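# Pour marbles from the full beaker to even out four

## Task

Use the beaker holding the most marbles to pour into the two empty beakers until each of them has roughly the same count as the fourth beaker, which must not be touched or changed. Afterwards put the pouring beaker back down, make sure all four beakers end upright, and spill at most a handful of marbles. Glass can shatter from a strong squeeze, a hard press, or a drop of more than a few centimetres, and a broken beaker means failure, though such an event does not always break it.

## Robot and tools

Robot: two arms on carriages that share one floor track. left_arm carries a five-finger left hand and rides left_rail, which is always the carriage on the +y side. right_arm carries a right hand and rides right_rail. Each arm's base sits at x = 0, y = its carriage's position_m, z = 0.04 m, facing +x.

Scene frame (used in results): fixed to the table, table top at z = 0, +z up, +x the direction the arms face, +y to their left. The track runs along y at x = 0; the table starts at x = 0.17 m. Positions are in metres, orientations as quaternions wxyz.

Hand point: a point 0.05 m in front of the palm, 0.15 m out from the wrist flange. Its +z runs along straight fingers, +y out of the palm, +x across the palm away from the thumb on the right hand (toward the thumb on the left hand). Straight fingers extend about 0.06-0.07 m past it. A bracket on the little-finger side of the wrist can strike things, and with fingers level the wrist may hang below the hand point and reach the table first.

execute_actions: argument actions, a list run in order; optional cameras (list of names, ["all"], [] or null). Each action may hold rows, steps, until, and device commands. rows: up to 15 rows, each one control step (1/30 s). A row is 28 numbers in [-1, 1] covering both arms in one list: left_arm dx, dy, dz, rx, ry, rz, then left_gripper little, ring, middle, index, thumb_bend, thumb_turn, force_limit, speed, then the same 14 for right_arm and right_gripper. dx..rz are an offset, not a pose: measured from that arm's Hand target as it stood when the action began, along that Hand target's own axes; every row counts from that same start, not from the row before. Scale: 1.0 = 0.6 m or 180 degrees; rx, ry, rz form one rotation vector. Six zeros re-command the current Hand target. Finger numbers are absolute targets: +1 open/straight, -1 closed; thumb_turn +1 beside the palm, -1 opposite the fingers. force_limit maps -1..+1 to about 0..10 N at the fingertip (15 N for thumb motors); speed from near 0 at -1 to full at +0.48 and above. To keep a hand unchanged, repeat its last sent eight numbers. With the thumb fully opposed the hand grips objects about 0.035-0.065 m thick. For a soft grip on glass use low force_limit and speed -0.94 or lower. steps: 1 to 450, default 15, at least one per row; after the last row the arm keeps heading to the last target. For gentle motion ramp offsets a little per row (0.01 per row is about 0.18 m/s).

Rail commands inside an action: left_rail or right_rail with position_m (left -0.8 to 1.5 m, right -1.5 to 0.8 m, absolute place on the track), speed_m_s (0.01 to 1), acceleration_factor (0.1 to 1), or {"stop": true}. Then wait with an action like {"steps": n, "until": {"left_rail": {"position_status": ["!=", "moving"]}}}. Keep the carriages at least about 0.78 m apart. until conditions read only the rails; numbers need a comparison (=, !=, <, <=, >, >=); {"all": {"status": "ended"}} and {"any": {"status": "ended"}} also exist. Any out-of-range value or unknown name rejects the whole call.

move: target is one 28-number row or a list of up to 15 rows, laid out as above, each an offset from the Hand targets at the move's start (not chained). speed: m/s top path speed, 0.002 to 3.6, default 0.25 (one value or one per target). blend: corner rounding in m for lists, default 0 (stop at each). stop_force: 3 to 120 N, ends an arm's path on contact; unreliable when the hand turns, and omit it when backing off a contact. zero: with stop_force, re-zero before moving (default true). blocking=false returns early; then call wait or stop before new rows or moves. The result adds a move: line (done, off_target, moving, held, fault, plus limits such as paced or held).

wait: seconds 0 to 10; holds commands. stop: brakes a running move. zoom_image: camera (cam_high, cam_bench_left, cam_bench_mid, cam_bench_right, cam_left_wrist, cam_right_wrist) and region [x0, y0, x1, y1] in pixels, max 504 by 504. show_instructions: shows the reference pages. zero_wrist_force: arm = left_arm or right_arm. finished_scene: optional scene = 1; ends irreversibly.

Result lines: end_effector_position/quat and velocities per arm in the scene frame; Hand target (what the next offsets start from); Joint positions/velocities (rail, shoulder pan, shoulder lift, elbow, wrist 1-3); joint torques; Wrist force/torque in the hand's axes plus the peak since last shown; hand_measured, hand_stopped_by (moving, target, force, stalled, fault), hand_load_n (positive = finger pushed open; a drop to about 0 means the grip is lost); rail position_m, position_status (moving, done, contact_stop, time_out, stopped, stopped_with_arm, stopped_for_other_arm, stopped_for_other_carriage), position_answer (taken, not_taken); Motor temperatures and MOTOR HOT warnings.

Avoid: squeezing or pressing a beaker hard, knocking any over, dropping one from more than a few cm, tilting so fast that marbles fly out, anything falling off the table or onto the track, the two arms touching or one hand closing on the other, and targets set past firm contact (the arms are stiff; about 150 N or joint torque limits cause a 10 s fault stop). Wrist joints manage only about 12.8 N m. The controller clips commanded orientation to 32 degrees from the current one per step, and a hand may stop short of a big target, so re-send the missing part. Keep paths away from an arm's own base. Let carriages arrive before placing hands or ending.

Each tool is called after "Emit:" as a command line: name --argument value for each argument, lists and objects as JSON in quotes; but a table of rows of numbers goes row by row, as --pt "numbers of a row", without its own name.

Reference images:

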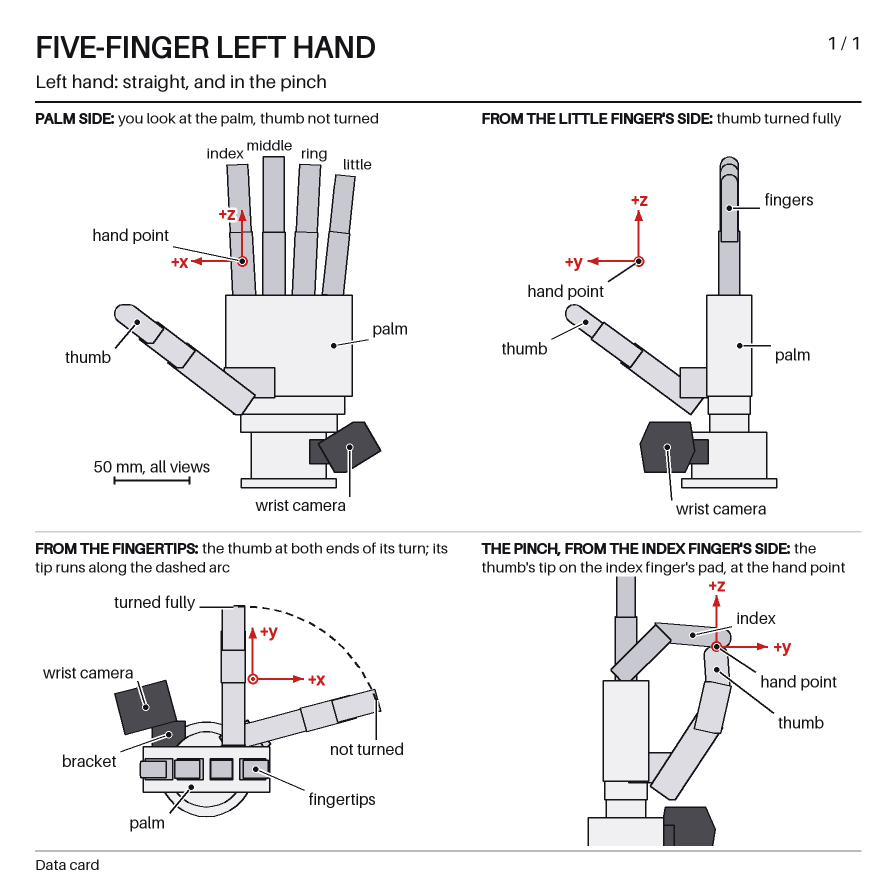

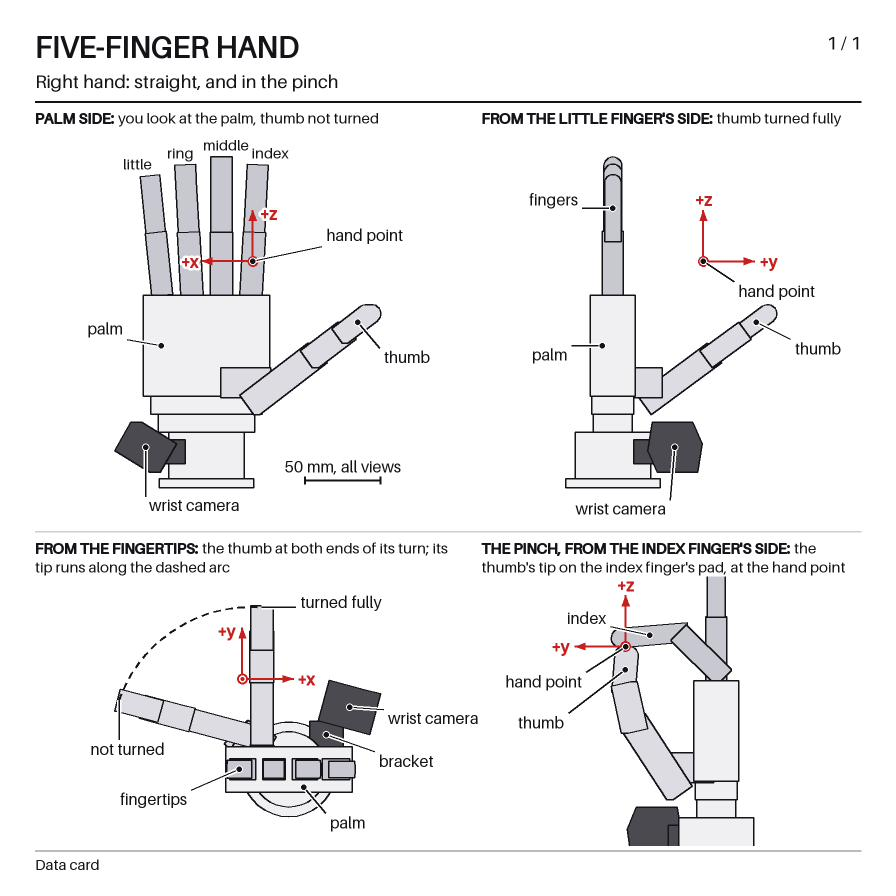

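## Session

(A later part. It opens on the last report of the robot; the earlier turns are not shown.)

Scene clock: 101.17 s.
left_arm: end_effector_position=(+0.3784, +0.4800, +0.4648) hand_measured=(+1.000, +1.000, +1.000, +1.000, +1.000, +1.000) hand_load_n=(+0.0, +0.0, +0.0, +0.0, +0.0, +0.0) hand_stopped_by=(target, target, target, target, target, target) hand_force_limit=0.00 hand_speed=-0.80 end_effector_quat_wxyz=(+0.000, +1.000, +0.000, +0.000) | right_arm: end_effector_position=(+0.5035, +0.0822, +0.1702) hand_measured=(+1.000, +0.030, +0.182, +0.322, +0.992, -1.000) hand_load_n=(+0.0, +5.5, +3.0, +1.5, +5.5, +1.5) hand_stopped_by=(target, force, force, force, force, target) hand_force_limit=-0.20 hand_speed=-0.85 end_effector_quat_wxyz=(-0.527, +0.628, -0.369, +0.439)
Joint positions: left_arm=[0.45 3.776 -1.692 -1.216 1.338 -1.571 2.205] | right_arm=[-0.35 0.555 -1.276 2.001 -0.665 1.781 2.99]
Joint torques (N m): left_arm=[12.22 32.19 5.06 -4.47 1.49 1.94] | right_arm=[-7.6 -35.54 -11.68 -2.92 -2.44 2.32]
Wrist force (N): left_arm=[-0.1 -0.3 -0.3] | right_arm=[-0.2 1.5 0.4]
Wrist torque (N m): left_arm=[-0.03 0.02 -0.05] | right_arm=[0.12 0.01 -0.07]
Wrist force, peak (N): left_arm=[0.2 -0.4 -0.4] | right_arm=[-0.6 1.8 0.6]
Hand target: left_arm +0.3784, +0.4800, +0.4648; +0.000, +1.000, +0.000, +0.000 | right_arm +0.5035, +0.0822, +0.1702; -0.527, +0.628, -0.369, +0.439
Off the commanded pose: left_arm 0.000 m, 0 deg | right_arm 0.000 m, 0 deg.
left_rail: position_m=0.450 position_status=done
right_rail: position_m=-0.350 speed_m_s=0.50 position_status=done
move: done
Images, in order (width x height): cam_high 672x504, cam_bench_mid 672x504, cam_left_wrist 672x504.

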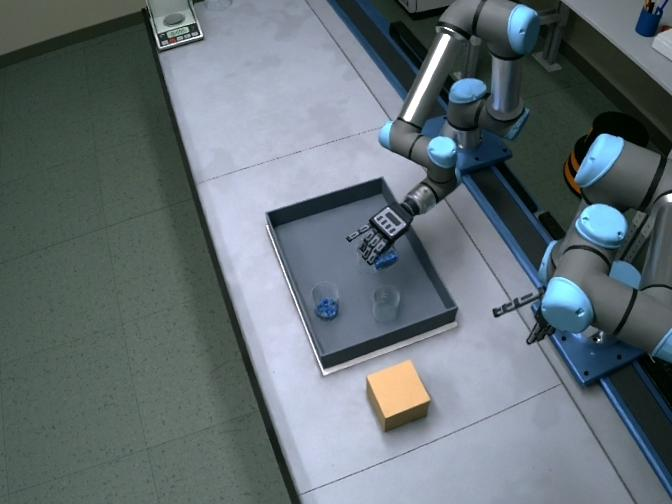

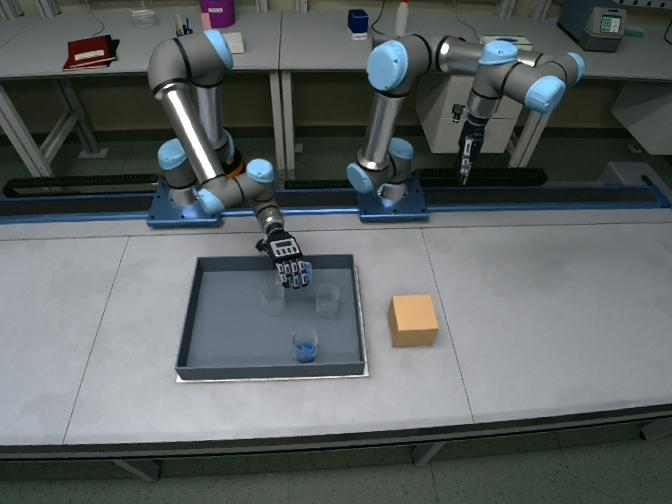

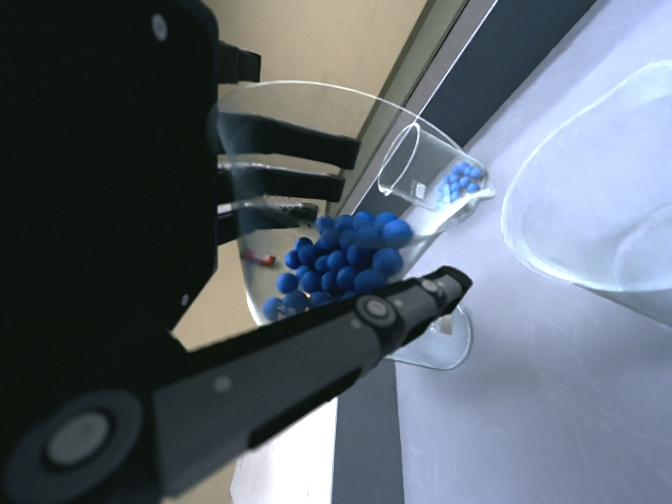

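Emit:
move --target '[0,0,0,0,0,0,1,1,1,1,1,1,0.0,-0.8,0.0065,-0.0074,-0.0024,0.0095,0,0.0261,1,-0.6,-0.6,-0.7,0.2,-1,-0.2,-0.85]' --speed 0.08 --cameras '["cam_bench_mid","cam_left_wrist"]'

Emit:
zoom_image --camera "cam_left_wrist" --region '[220, 100, 672, 450]'

Scene clock: 102.43 s.
left_arm: end_effector_position=(+0.3784, +0.4800, +0.4648) hand_measured=(+1.000, +1.000, +1.000, +1.000, +1.000, +1.000) hand_load_n=(+0.0, +0.0, +0.0, +0.0, +0.0, +0.0) hand_stopped_by=(target, target, target, target, target, target) hand_force_limit=0.00 hand_speed=-0.80 end_effector_quat_wxyz=(+0.000, +1.000, +0.000, +0.000) | right_arm: end_effector_position=(+0.5035, +0.0789, +0.1753) hand_measured=(+1.000, +0.030, +0.182, +0.322, +0.992, -1.000) hand_load_n=(+0.0, +5.5, +3.0, +1.0, +6.0, +1.5) hand_stopped_by=(target, force, force, force, force, target) hand_force_limit=-0.20 hand_speed=-0.85 end_effector_quat_wxyz=(-0.553, +0.604, -0.387, +0.423)
Joint positions: left_arm=[0.45 3.776 -1.692 -1.216 1.338 -1.571 2.205] | right_arm=[-0.35 0.534 -1.29 2.035 -0.715 1.757 3.065]
Joint torques (N m): left_arm=[11.98 31.7 6.23 -4.41 1.53 2.45] | right_arm=[-7.14 -34.2 -13.06 -3.13 -2.69 2.43]
Wrist force (N): left_arm=[-0.4 -0.3 -0.2] | right_arm=[-0.4 1.8 0.1]
Wrist torque (N m): left_arm=[-0.05 0.07 -0.07] | right_arm=[0.21 0.07 -0.06]
Wrist force, peak (N): left_arm=[-0.1 -0.4 -0.4] | right_arm=[-0.7 1.9 0.3]
Hand target: left_arm +0.3784, +0.4800, +0.4648; +0.000, +1.000, +0.000, +0.000 | right_arm +0.5035, +0.0789, +0.1753; -0.553, +0.604, -0.387, +0.423
Off the commanded pose: left_arm 0.000 m, 0 deg | right_arm 0.000 m, 0 deg.
left_rail: position_m=0.450 position_status=done
right_rail: position_m=-0.350 speed_m_s=0.50 position_status=done
move: done
Images, in order (width x height): cam_bench_mid 672x504, cam_left_wrist 672x504.

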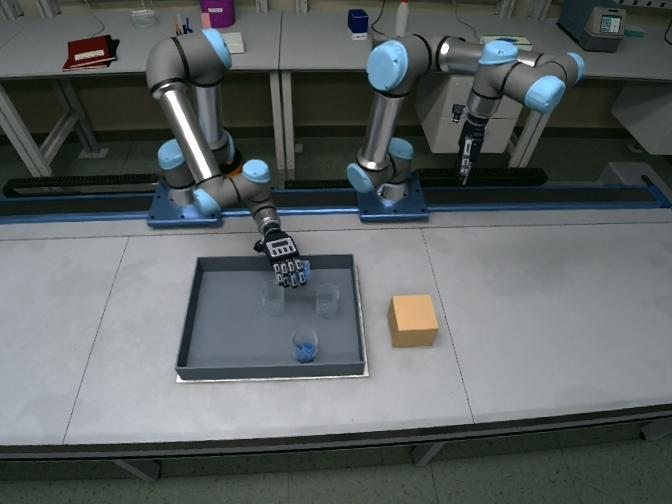

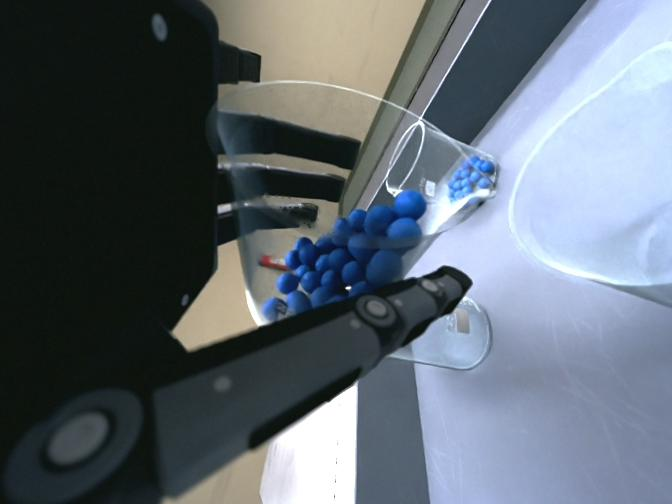

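Scaled by 1.115.

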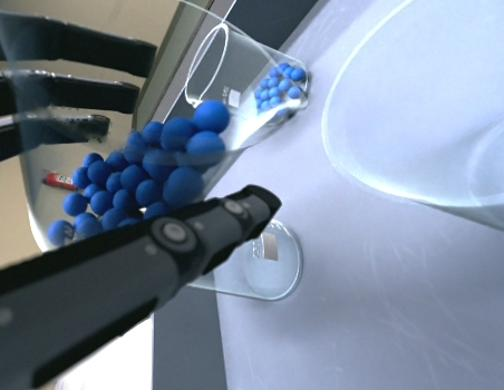

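Emit:
move --target '[0,0,0,0,0,0,1,1,1,1,1,1,0.0,-0.8,0.0037,-0.0045,-0.0013,0.0057,0,0.0157,1,-0.6,-0.6,-0.7,0.2,-1,-0.2,-0.85]' --speed 0.08 --cameras '["cam_bench_mid","cam_left_wrist"]'

Emit:
zoom_image --camera "cam_left_wrist" --region '[220, 100, 672, 450]'

Scene clock: 104.70 s.
left_arm: end_effector_position=(+0.3784, +0.4800, +0.4648) hand_measured=(+1.000, +1.000, +1.000, +1.000, +1.000, +1.000) hand_load_n=(+0.0, +0.0, +0.0, +0.0, +0.0, +0.0) hand_stopped_by=(target, target, target, target, target, target) hand_force_limit=0.00 hand_speed=-0.80 end_effector_quat_wxyz=(+0.000, +1.000, +0.000, +0.000) | right_arm: end_effector_position=(+0.5035, +0.0768, +0.1782) hand_measured=(+1.000, +0.030, +0.182, +0.322, +0.992, -1.000) hand_load_n=(+0.0, +5.5, +2.5, +1.0, +6.0, +1.5) hand_stopped_by=(target, force, force, force, force, target) hand_force_limit=-0.20 hand_speed=-0.85 end_effector_quat_wxyz=(+0.569, -0.589, +0.398, -0.412)
Joint positions: left_arm=[0.45 3.776 -1.692 -1.216 1.338 -1.571 2.205] | right_arm=[-0.35 0.522 -1.297 2.055 -0.746 1.744 3.111]
Joint torques (N m): left_arm=[11.52 31.47 6.42 -4.39 1.82 2.04] | right_arm=[-8.81 -34.17 -10.02 -3.05 -2.63 2.02]
Wrist force (N): left_arm=[-0.1 -0.2 0.0] | right_arm=[-0.3 1.7 0.4]
Wrist torque (N m): left_arm=[-0.04 0.03 -0.06] | right_arm=[0.17 0.05 -0.05]
Wrist force, peak (N): left_arm=[-0.3 -0.5 -0.3] | right_arm=[-0.4 2.0 0.5]
Hand target: left_arm +0.3784, +0.4800, +0.4648; +0.000, +1.000, +0.000, +0.000 | right_arm +0.5035, +0.0768, +0.1782; +0.569, -0.589, +0.398, -0.412
Off the commanded pose: left_arm 0.000 m, 0 deg | right_arm 0.000 m, 0 deg.
left_rail: position_m=0.450 position_status=done
right_rail: position_m=-0.350 speed_m_s=0.50 position_status=done
move: done
Images, in order (width x height): cam_bench_mid 672x504, cam_left_wrist 672x504.

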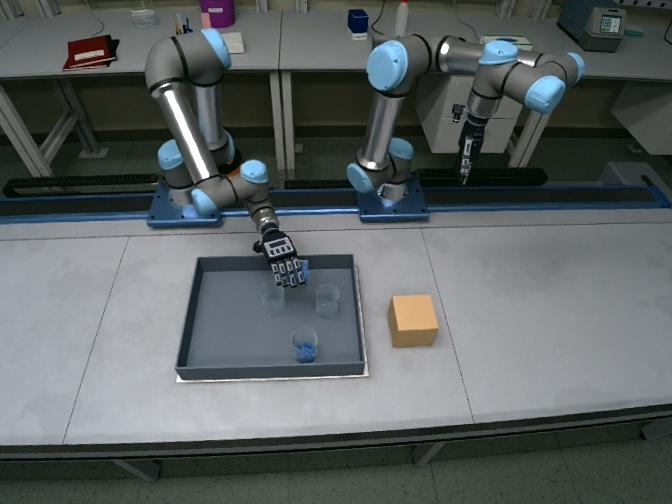

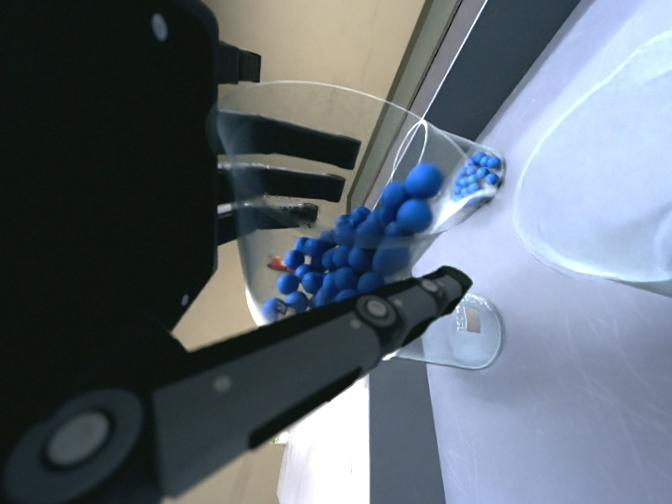

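Scaled by 1.115.

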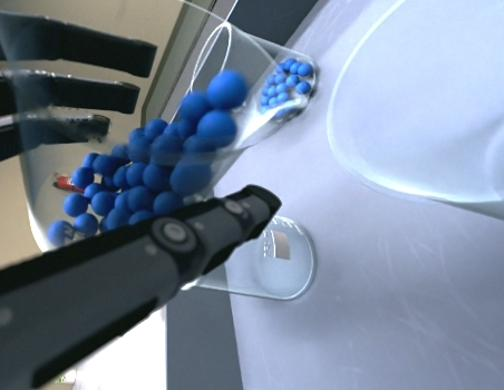

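Emit:
move --target '[0,0,0,0,0,0,1,1,1,1,1,1,0.0,-0.8,0.0039,-0.0043,-0.0014,0.0057,0,0.0157,1,-0.6,-0.6,-0.7,0.2,-1,-0.2,-0.85]' --speed 0.08 --cameras '["cam_bench_mid","cam_left_wrist"]'

Emit:
zoom_image --camera "cam_left_wrist" --region '[220, 100, 672, 450]'

Scene clock: 105.80 s.
left_arm: end_effector_position=(+0.3784, +0.4800, +0.4648) hand_measured=(+1.000, +1.000, +1.000, +1.000, +1.000, +1.000) hand_load_n=(+0.0, +0.0, +0.0, +0.0, +0.0, +0.0) hand_stopped_by=(target, target, target, target, target, target) hand_force_limit=0.00 hand_speed=-0.80 end_effector_quat_wxyz=(+0.000, +1.000, +0.000, +0.000) | right_arm: end_effector_position=(+0.5035, +0.0744, +0.1809) hand_measured=(+1.000, +0.030, +0.182, +0.322, +0.992, -1.000) hand_load_n=(+0.0, +5.5, +3.0, +1.5, +6.0, +2.0) hand_stopped_by=(target, force, force, force, force, target) hand_force_limit=-0.20 hand_speed=-0.85 end_effector_quat_wxyz=(+0.584, -0.574, +0.409, -0.402)
Joint positions: left_arm=[0.45 3.776 -1.692 -1.216 1.338 -1.571 2.205] | right_arm=[-0.35 0.51 -1.303 2.075 -0.778 1.731 3.157]
Joint torques (N m): left_arm=[10.91 31.13 7.38 -4.32 1.67 1.98] | right_arm=[-9.12 -34.13 -9.72 -3.06 -2.78 2.28]
Wrist force (N): left_arm=[0.1 -0.3 -0.2] | right_arm=[-0.2 1.5 0.3]
Wrist torque (N m): left_arm=[-0.05 -0.01 -0.04] | right_arm=[0.20 0.04 -0.05]
Wrist force, peak (N): left_arm=[-0.2 -0.3 -0.5] | right_arm=[-0.4 2.1 0.0]
Hand target: left_arm +0.3784, +0.4800, +0.4648; +0.000, +1.000, +0.000, +0.000 | right_arm +0.5035, +0.0744, +0.1809; +0.584, -0.574, +0.409, -0.402
Off the commanded pose: left_arm 0.000 m, 0 deg | right_arm 0.000 m, 0 deg.
left_rail: position_m=0.450 position_status=done
right_rail: position_m=-0.350 speed_m_s=0.50 position_status=done
move: done
Images, in order (width x height): cam_bench_mid 672x504, cam_left_wrist 672x504.

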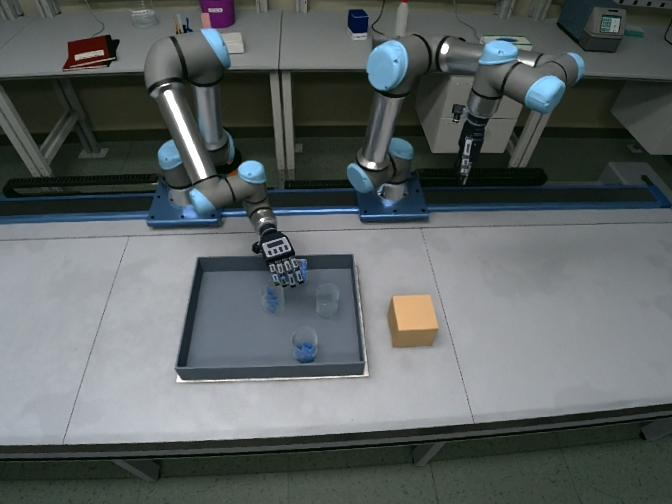

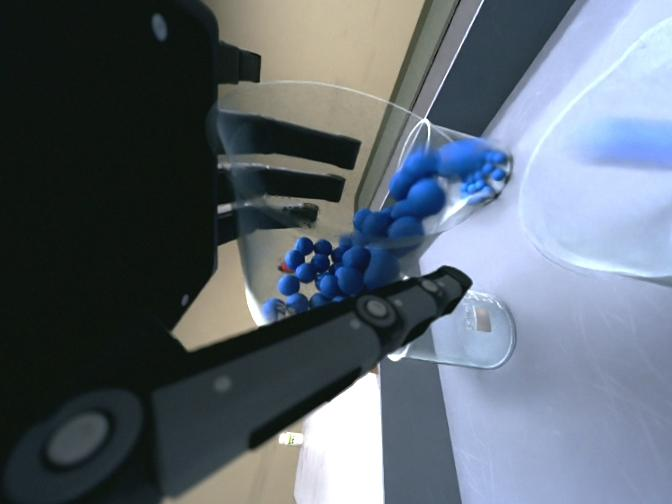

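Scaled by 1.115.

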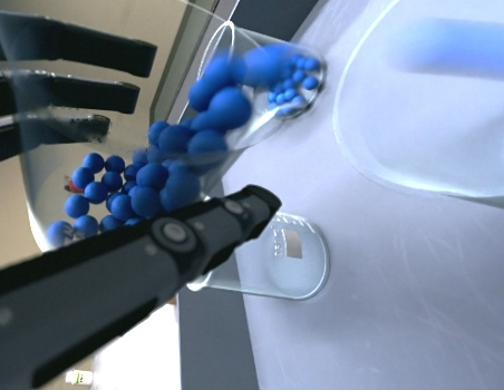

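Emit:
zoom_image --camera "cam_bench_mid" --region '[230, 220, 350, 330]'

Emit:
wait --seconds 0.1 --cameras '["cam_bench_mid", "cam_left_wrist", "cam_high"]'

Emit:
zoom_image --camera "cam_left_wrist" --region '[220, 100, 672, 450]'

Emit:
zoom_image --camera "cam_bench_mid" --region '[230, 240, 320, 330]'

Scaled by 4.200.

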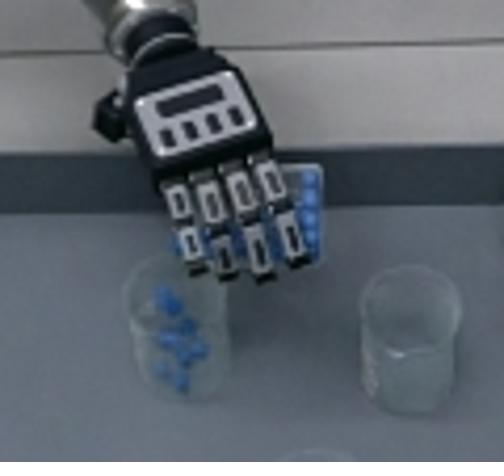

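Scene clock: 106.20 s.
left_arm: end_effector_position=(+0.3784, +0.4800, +0.4648) hand_measured=(+1.000, +1.000, +1.000, +1.000, +1.000, +1.000) hand_load_n=(+0.0, -0.5, +0.0, +0.0, +0.0, +0.0) hand_stopped_by=(target, target, target, target, target, target) hand_force_limit=0.00 hand_speed=-0.80 end_effector_quat_wxyz=(+0.000, +1.000, +0.000, +0.000) | right_arm: end_effector_position=(+0.5035, +0.0744, +0.1809) hand_measured=(+1.000, +0.030, +0.182, +0.322, +0.992, -1.000) hand_load_n=(+0.0, +5.5, +2.5, +1.5, +6.0, +1.5) hand_stopped_by=(target, force, force, force, force, target) hand_force_limit=-0.20 hand_speed=-0.85 end_effector_quat_wxyz=(+0.584, -0.574, +0.409, -0.402)
Joint positions: left_arm=[0.45 3.776 -1.692 -1.216 1.338 -1.571 2.205] | right_arm=[-0.35 0.51 -1.303 2.075 -0.778 1.731 3.157]
Joint torques (N m): left_arm=[10.93 31.7 5.79 -4.38 1.67 1.9] | right_arm=[-7.72 -33.65 -9.53 -2.98 -2.45 2.31]
Wrist force (N): left_arm=[0.1 -0.3 -0.2] | right_arm=[0.0 1.5 0.4]
Wrist torque (N m): left_arm=[-0.06 -0.01 -0.04] | right_arm=[0.21 0.02 -0.03]
Wrist force, peak (N): left_arm=[-0.1 -0.4 -0.4] | right_arm=[0.2 1.7 0.3]
Hand target: left_arm +0.3784, +0.4800, +0.4648; +0.000, +1.000, +0.000, +0.000 | right_arm +0.5035, +0.0744, +0.1809; +0.584, -0.574, +0.409, -0.402
Off the commanded pose: left_arm 0.000 m, 0 deg | right_arm 0.000 m, 0 deg.
left_rail: position_m=0.450 position_status=done
right_rail: position_m=-0.350 speed_m_s=0.50 position_status=done
wait: 0.10 s; at rest from the start
Images, in order (width x height): cam_high 672x504, cam_bench_mid 672x504, cam_left_wrist 672x504.

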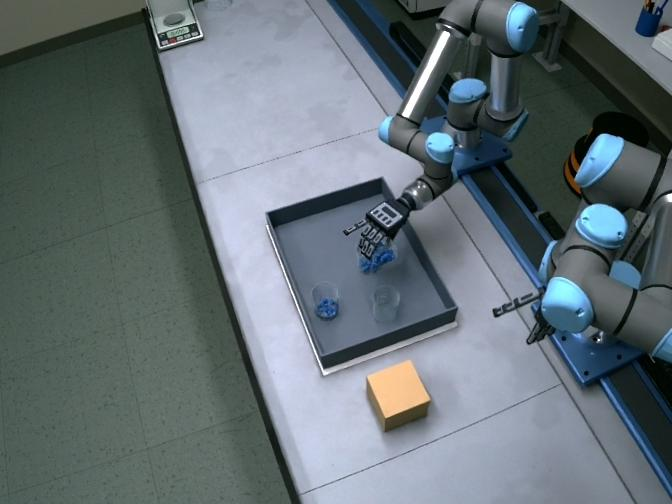

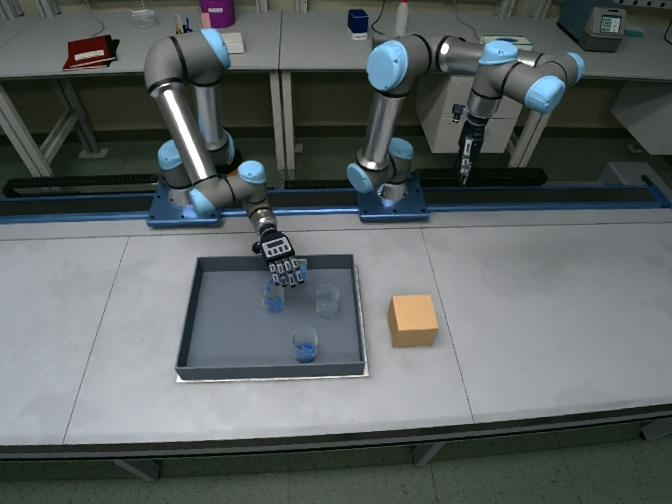

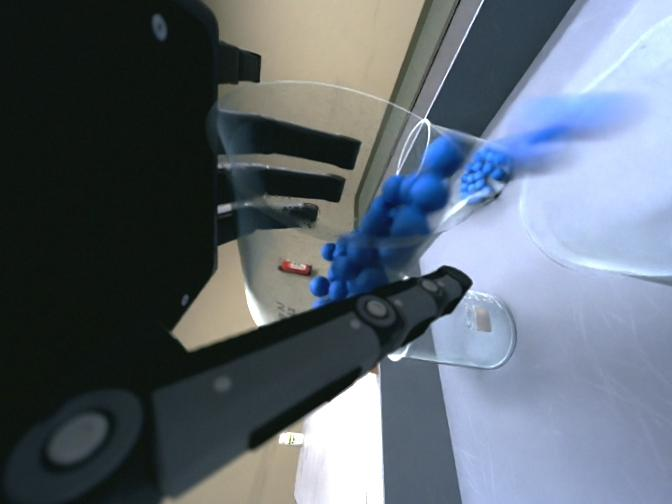

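Scaled by 1.115.

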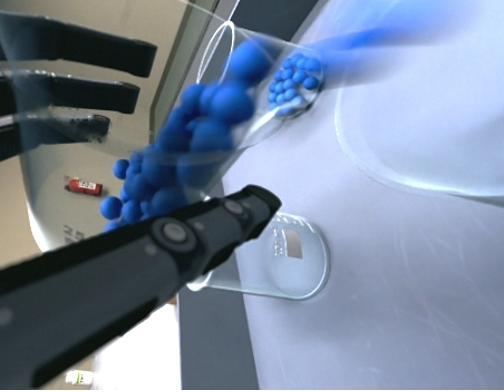

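Scaled by 5.600.

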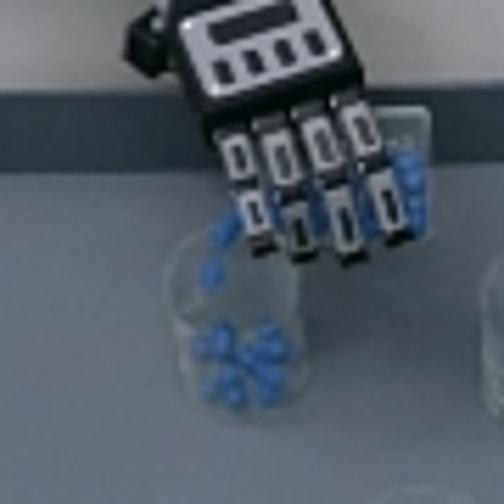

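Emit:
move --target '[0,0,0,0,0,0,1,1,1,1,1,1,0.0,-0.8,0,-0.01,0,-0.038,0,-0.1044,1,-0.6,-0.6,-0.7,0.2,-1,-0.2,-0.85]' --speed 0.7 --cameras '["cam_bench_mid","cam_left_wrist"]'

Emit:
zoom_image --camera "cam_left_wrist" --region '[220, 100, 672, 450]'

Emit:
zoom_image --camera "cam_bench_mid" --region '[230, 240, 320, 330]'

Scene clock: 107.50 s.
left_arm: end_effector_position=(+0.3784, +0.4800, +0.4648) hand_measured=(+1.000, +1.000, +1.000, +1.000, +1.000, +1.000) hand_load_n=(+0.0, +0.0, +0.0, +0.0, +0.0, +0.0) hand_stopped_by=(target, target, target, target, target, target) hand_force_limit=0.00 hand_speed=-0.80 end_effector_quat_wxyz=(+0.000, +1.000, +0.000, +0.000) | right_arm: end_effector_position=(+0.5035, +0.0743, +0.1869) hand_measured=(+1.000, +0.030, +0.182, +0.322, +0.992, -1.000) hand_load_n=(+0.0, +5.5, +3.0, +1.5, +5.5, +1.5) hand_stopped_by=(target, force, force, force, force, target) hand_force_limit=-0.20 hand_speed=-0.85 end_effector_quat_wxyz=(-0.476, +0.667, -0.333, +0.467)
Joint positions: left_arm=[0.45 3.776 -1.692 -1.216 1.338 -1.571 2.205] | right_arm=[-0.35 0.567 -1.306 1.941 -0.52 1.804 2.856]
Joint torques (N m): left_arm=[12.44 31.16 8.25 -4.47 1.66 2.08] | right_arm=[10.07 -23.51 -27.61 -0.16 2.07 -1.98]
Wrist force (N): left_arm=[-0.3 -0.5 -0.3] | right_arm=[-0.6 0.7 0.1]
Wrist torque (N m): left_arm=[-0.07 0.05 -0.06] | right_arm=[0.14 0.06 -0.01]
Wrist force, peak (N): left_arm=[-0.3 -0.5 -0.3] | right_arm=[0.3 1.7 0.2]
Hand target: left_arm +0.3784, +0.4800, +0.4648; +0.000, +1.000, +0.000, +0.000 | right_arm +0.5035, +0.0743, +0.1869; -0.476, +0.667, -0.333, +0.467
Off the commanded pose: left_arm 0.000 m, 0 deg | right_arm 0.000 m, 0 deg.
left_rail: position_m=0.450 position_status=done
right_rail: position_m=-0.350 speed_m_s=0.50 position_status=done
move: done
Images, in order (width x height): cam_bench_mid 672x504, cam_left_wrist 672x504.

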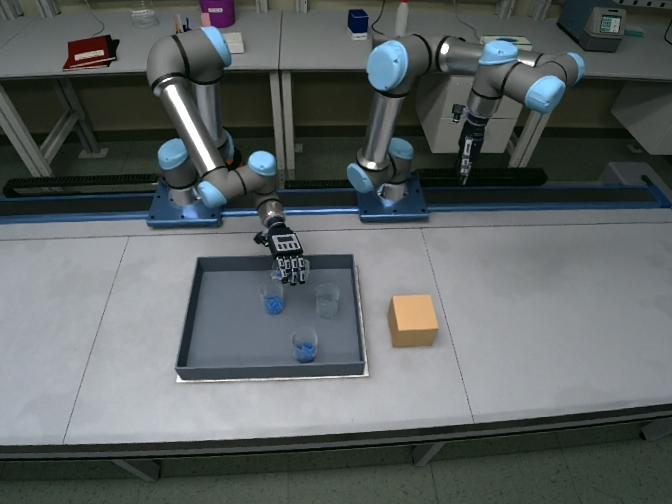

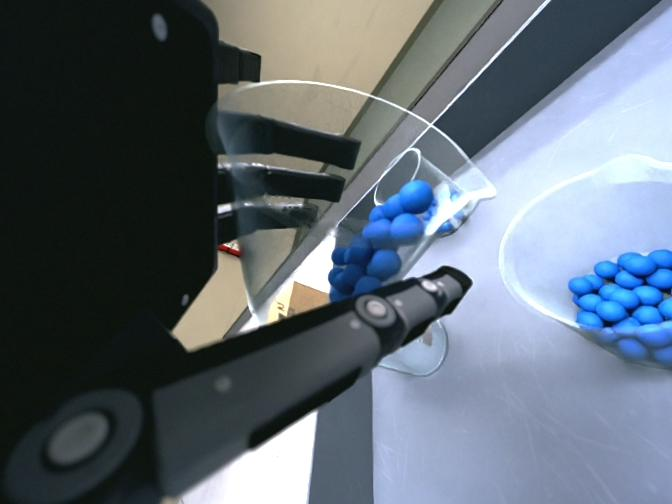

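Scaled by 1.115.

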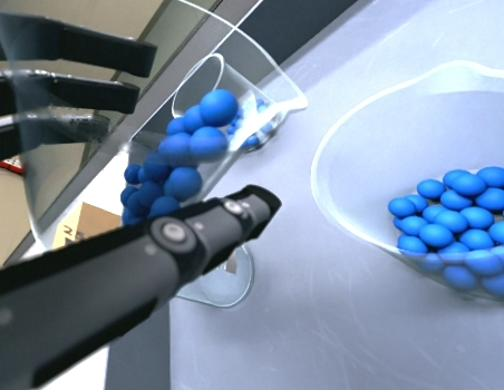

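Scaled by 5.600.

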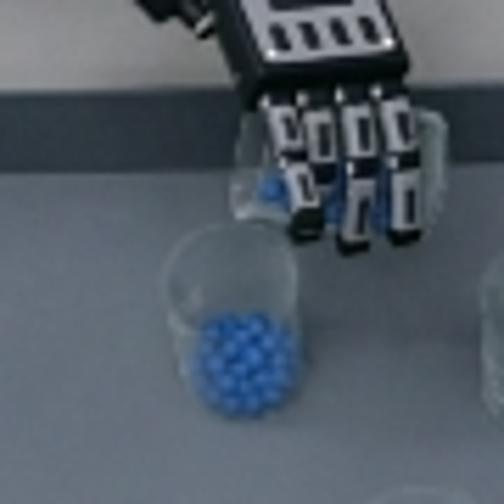

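Emit:
move --target '[0,0,0,0,0,0,1,1,1,1,1,1,0.0,-0.8,-0.0107,-0.027,0.0039,-0.0494,0,-0.1357,1,-0.6,-0.6,-0.7,0.2,-1,-0.2,-0.85]' --speed 0.3 --cameras '["cam_bench_mid","cam_left_wrist","cam_high"]'

Emit:
zoom_image --camera "cam_left_wrist" --region '[460, 240, 640, 410]'

Emit:
zoom_image --camera "cam_left_wrist" --region '[220, 80, 500, 360]'

Emit:
zoom_image --camera "cam_bench_mid" --region '[250, 275, 300, 325]'

Scene clock: 109.40 s.
left_arm: end_effector_position=(+0.3784, +0.4800, +0.4648) hand_measured=(+1.000, +1.000, +1.000, +1.000, +1.000, +1.000) hand_load_n=(+0.0, +0.0, -0.5, +0.0, -0.5, +0.0) hand_stopped_by=(target, target, target, target, target, target) hand_force_limit=0.00 hand_speed=-0.80 end_effector_quat_wxyz=(+0.000, +1.000, +0.000, +0.000) | right_arm: end_effector_position=(+0.5035, +0.0860, +0.2000) hand_measured=(+1.000, +0.030, +0.182, +0.322, +0.992, -1.000) hand_load_n=(+0.0, +5.5, +3.0, +2.0, +5.5, +2.0) hand_stopped_by=(target, force, force, force, force, target) hand_force_limit=-0.20 hand_speed=-0.85 end_effector_quat_wxyz=(-0.314, +0.757, -0.220, +0.530)
Joint positions: left_arm=[0.45 3.776 -1.692 -1.216 1.338 -1.571 2.205] | right_arm=[-0.35 0.681 -1.22 1.703 -0.215 1.986 2.498]
Joint torques (N m): left_arm=[11.13 31.47 8.26 -4.35 1.61 2.06] | right_arm=[8.65 -26.59 -29.28 0.39 2.52 -1.82]
Wrist force (N): left_arm=[-0.2 -0.3 -0.4] | right_arm=[-1.1 0.7 0.3]
Wrist torque (N m): left_arm=[-0.03 0.02 -0.06] | right_arm=[0.14 0.12 -0.04]
Wrist force, peak (N): left_arm=[-0.3 -0.5 -0.1] | right_arm=[-0.8 1.4 0.2]
Hand target: left_arm +0.3784, +0.4800, +0.4648; +0.000, +1.000, +0.000, +0.000 | right_arm +0.5035, +0.0860, +0.2000; -0.314, +0.757, -0.220, +0.530
Off the commanded pose: left_arm 0.000 m, 0 deg | right_arm 0.000 m, 0 deg.
left_rail: position_m=0.450 position_status=done
right_rail: position_m=-0.350 speed_m_s=0.50 position_status=done
move: done
Images, in order (width x height): cam_high 672x504, cam_bench_mid 672x504, cam_left_wrist 672x504.

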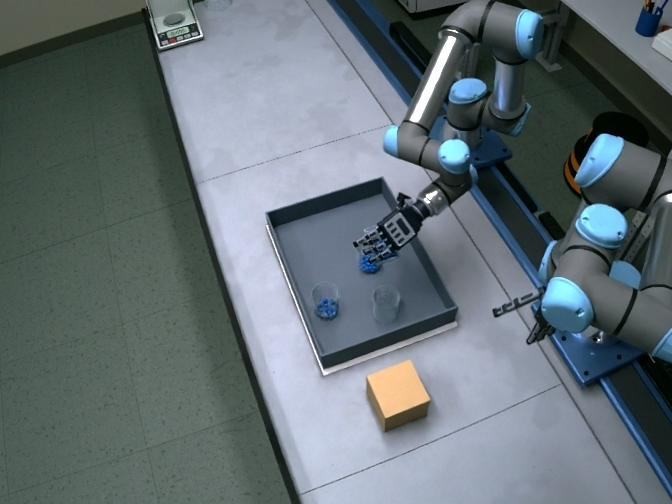

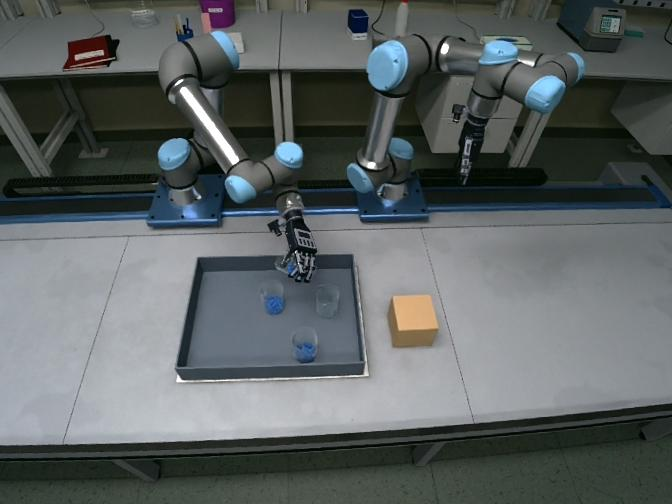

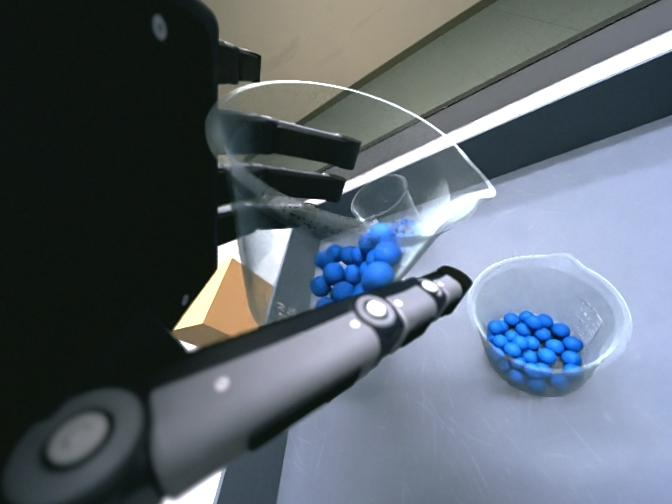

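Scaled by 2.800.

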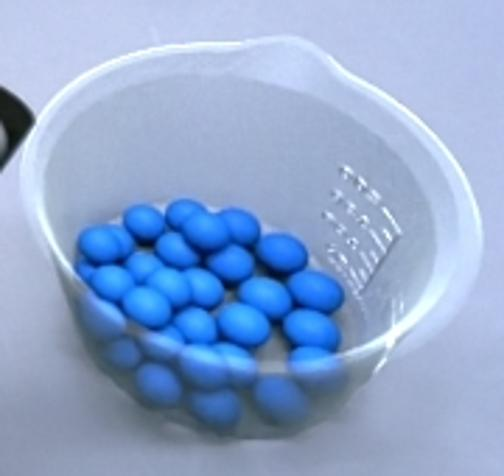

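Scaled by 1.800.

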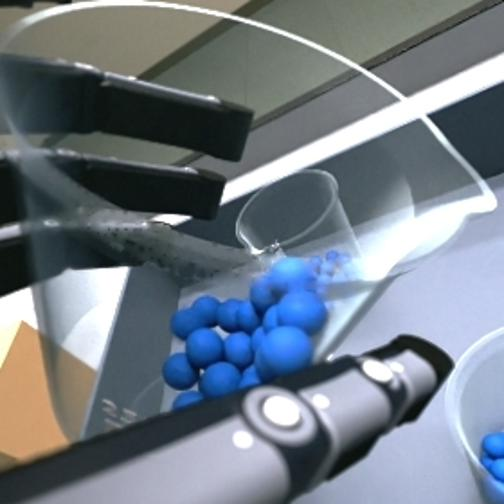

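Scaled by 10.080.

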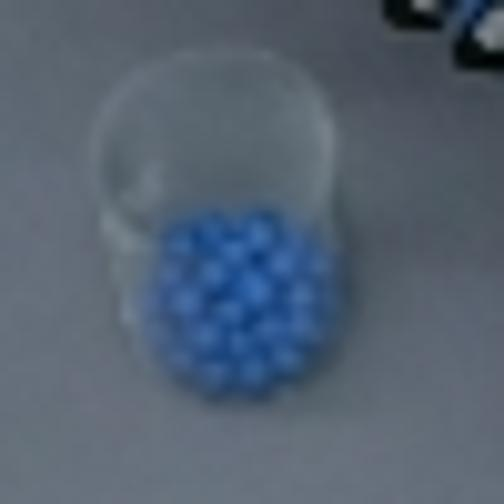

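Emit:
execute_actions --actions '[{"left_rail": {"position_m": 0.95, "acceleration_factor": 0.6}, "steps": 120, "until": {"left_rail": {"position_status": ["!=", "moving"]}}}]'

Emit:
move --pt "0 0 0 0 0 0 1 1 1 1 1 1 0.0 -0.8 -0.1948 -0.2168 0.099 0 0 0 1 -0.6 -0.6 -0.7 0.2 -1 -0.2 -0.85" --pt "0 0 0 0 0 0 1 1 1 1 1 1 0.0 -0.8 -0.2225 -0.1638 0.1092 0.057 0 0.1567 1 -0.6 -0.6 -0.7 0.2 -1 -0.2 -0.85" --speed 0.2 --blend '[0.02, 0]' --cameras '["cam_bench_mid","cam_left_wrist","cam_high"]'

Emit:
zoom_image --camera "cam_left_wrist" --region '[220, 80, 672, 450]'

Emit:
zoom_image --camera "cam_bench_mid" --region '[250, 220, 370, 330]'

Scene clock: 112.53 s.
left_arm: end_effector_position=(+0.3784, +0.9800, +0.4648) hand_measured=(+1.000, +1.000, +1.000, +1.000, +1.000, +1.000) hand_load_n=(+0.0, +0.0, +0.0, +0.0, +0.0, +0.0) hand_stopped_by=(target, target, target, target, target, target) hand_force_limit=0.00 hand_speed=-0.80 end_effector_quat_wxyz=(+0.000, +1.000, +0.000, +0.000) | right_arm: end_effector_position=(+0.5035, +0.0860, +0.2000) hand_measured=(+1.000, +0.030, +0.182, +0.322, +0.992, -1.000) hand_load_n=(+0.0, +5.5, +3.0, +2.0, +5.5, +2.5) hand_stopped_by=(target, force, force, force, force, target) hand_force_limit=-0.20 hand_speed=-0.85 end_effector_quat_wxyz=(-0.314, +0.757, -0.220, +0.530)
Joint positions: left_arm=[0.95 3.776 -1.692 -1.216 1.338 -1.571 2.205] | right_arm=[-0.35 0.681 -1.22 1.703 -0.215 1.986 2.498]
Joint torques (N m): left_arm=[-0.47 17.24 15.31 -3.38 0.28 2.09] | right_arm=[9.22 -26.92 -30.26 0.2 2.65 -2.23]
Wrist force (N): left_arm=[-0.2 -0.3 -0.2] | right_arm=[-0.9 0.9 0.1]
Wrist torque (N m): left_arm=[-0.05 0.03 -0.05] | right_arm=[0.18 0.10 -0.03]
Wrist force, peak (N): left_arm=[-0.1 -1.5 -0.1] | right_arm=[-1.3 1.1 0.2]
Hand target: left_arm +0.3784, +0.9800, +0.4648; +0.000, +1.000, +0.000, +0.000 | right_arm +0.5035, +0.0860, +0.2000; -0.314, +0.757, -0.220, +0.530
Off the commanded pose: left_arm 0.000 m, 0 deg | right_arm 0.000 m, 0 deg.
left_rail: position_m=0.950 position_status=done
right_rail: position_m=-0.350 speed_m_s=0.50 position_status=done

Scene clock: 115.33 s.
left_arm: end_effector_position=(+0.3784, +0.9800, +0.4648) hand_measured=(+1.000, +1.000, +1.000, +1.000, +1.000, +1.000) hand_load_n=(+0.0, +0.0, +0.0, -0.5, +0.0, +0.0) hand_stopped_by=(target, target, target, target, target, target) hand_force_limit=0.00 hand_speed=-0.80 end_effector_quat_wxyz=(+0.000, +1.000, +0.000, +0.000) | right_arm: end_effector_position=(+0.5194, +0.2601, +0.1650) hand_measured=(+1.000, +0.030, +0.182, +0.322, +0.992, -1.000) hand_load_n=(+0.0, +5.5, +2.5, +1.5, +5.5, +2.0) hand_stopped_by=(target, force, force, force, force, target) hand_force_limit=-0.20 hand_speed=-0.85 end_effector_quat_wxyz=(-0.499, +0.650, -0.349, +0.455)
Joint positions: left_arm=[0.95 3.776 -1.692 -1.216 1.338 -1.571 2.205] | right_arm=[-0.35 0.824 -0.947 1.469 -0.422 2.055 2.942]
Joint torques (N m): left_arm=[-10.2 13.92 30.55 -1.42 -1.71 1.99] | right_arm=[-7.36 -50.17 -13.17 -2.58 -2.61 2.24]
Wrist force (N): left_arm=[-0.2 -0.5 -0.2] | right_arm=[-0.3 1.1 0.1]
Wrist torque (N m): left_arm=[-0.07 0.04 -0.05] | right_arm=[0.24 0.06 -0.05]
Wrist force, peak (N): left_arm=[-0.2 -0.4 -0.5] | right_arm=[0.1 1.8 -0.2]
Hand target: left_arm +0.3784, +0.9800, +0.4648; +0.000, +1.000, +0.000, +0.000 | right_arm +0.5194, +0.2601, +0.1650; -0.499, +0.650, -0.349, +0.455
Off the commanded pose: left_arm 0.000 m, 0 deg | right_arm 0.000 m, 0 deg.
left_rail: position_m=0.950 position_status=done
right_rail: position_m=-0.350 speed_m_s=0.50 position_status=done
move: done
Images, in order (width x height): cam_high 672x504, cam_bench_mid 672x504, cam_left_wrist 672x504.

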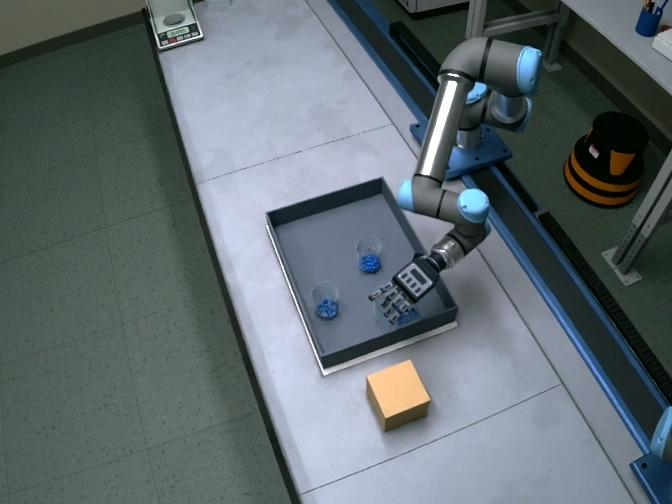

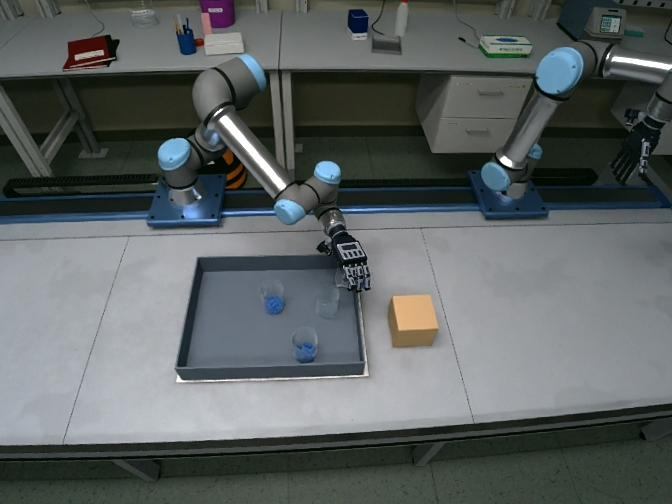

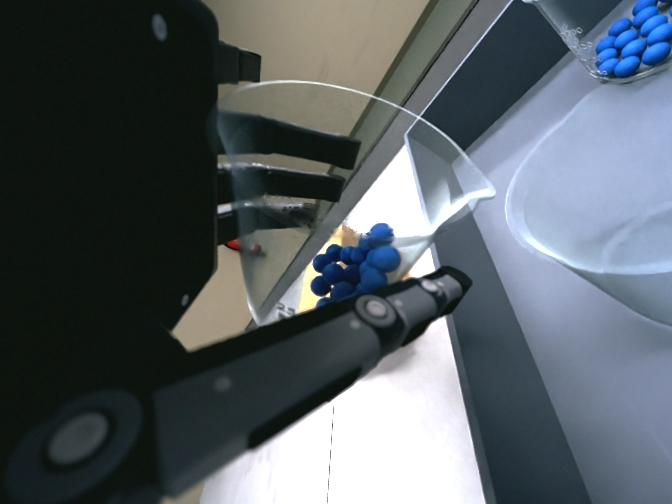

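Scaled by 1.115.

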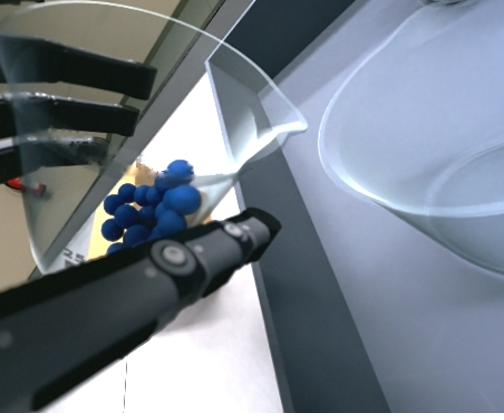

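Scaled by 4.200.

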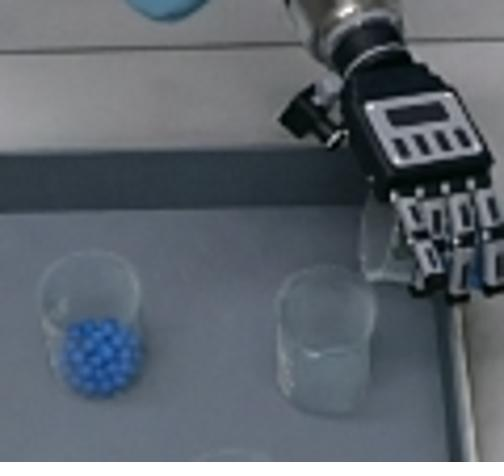

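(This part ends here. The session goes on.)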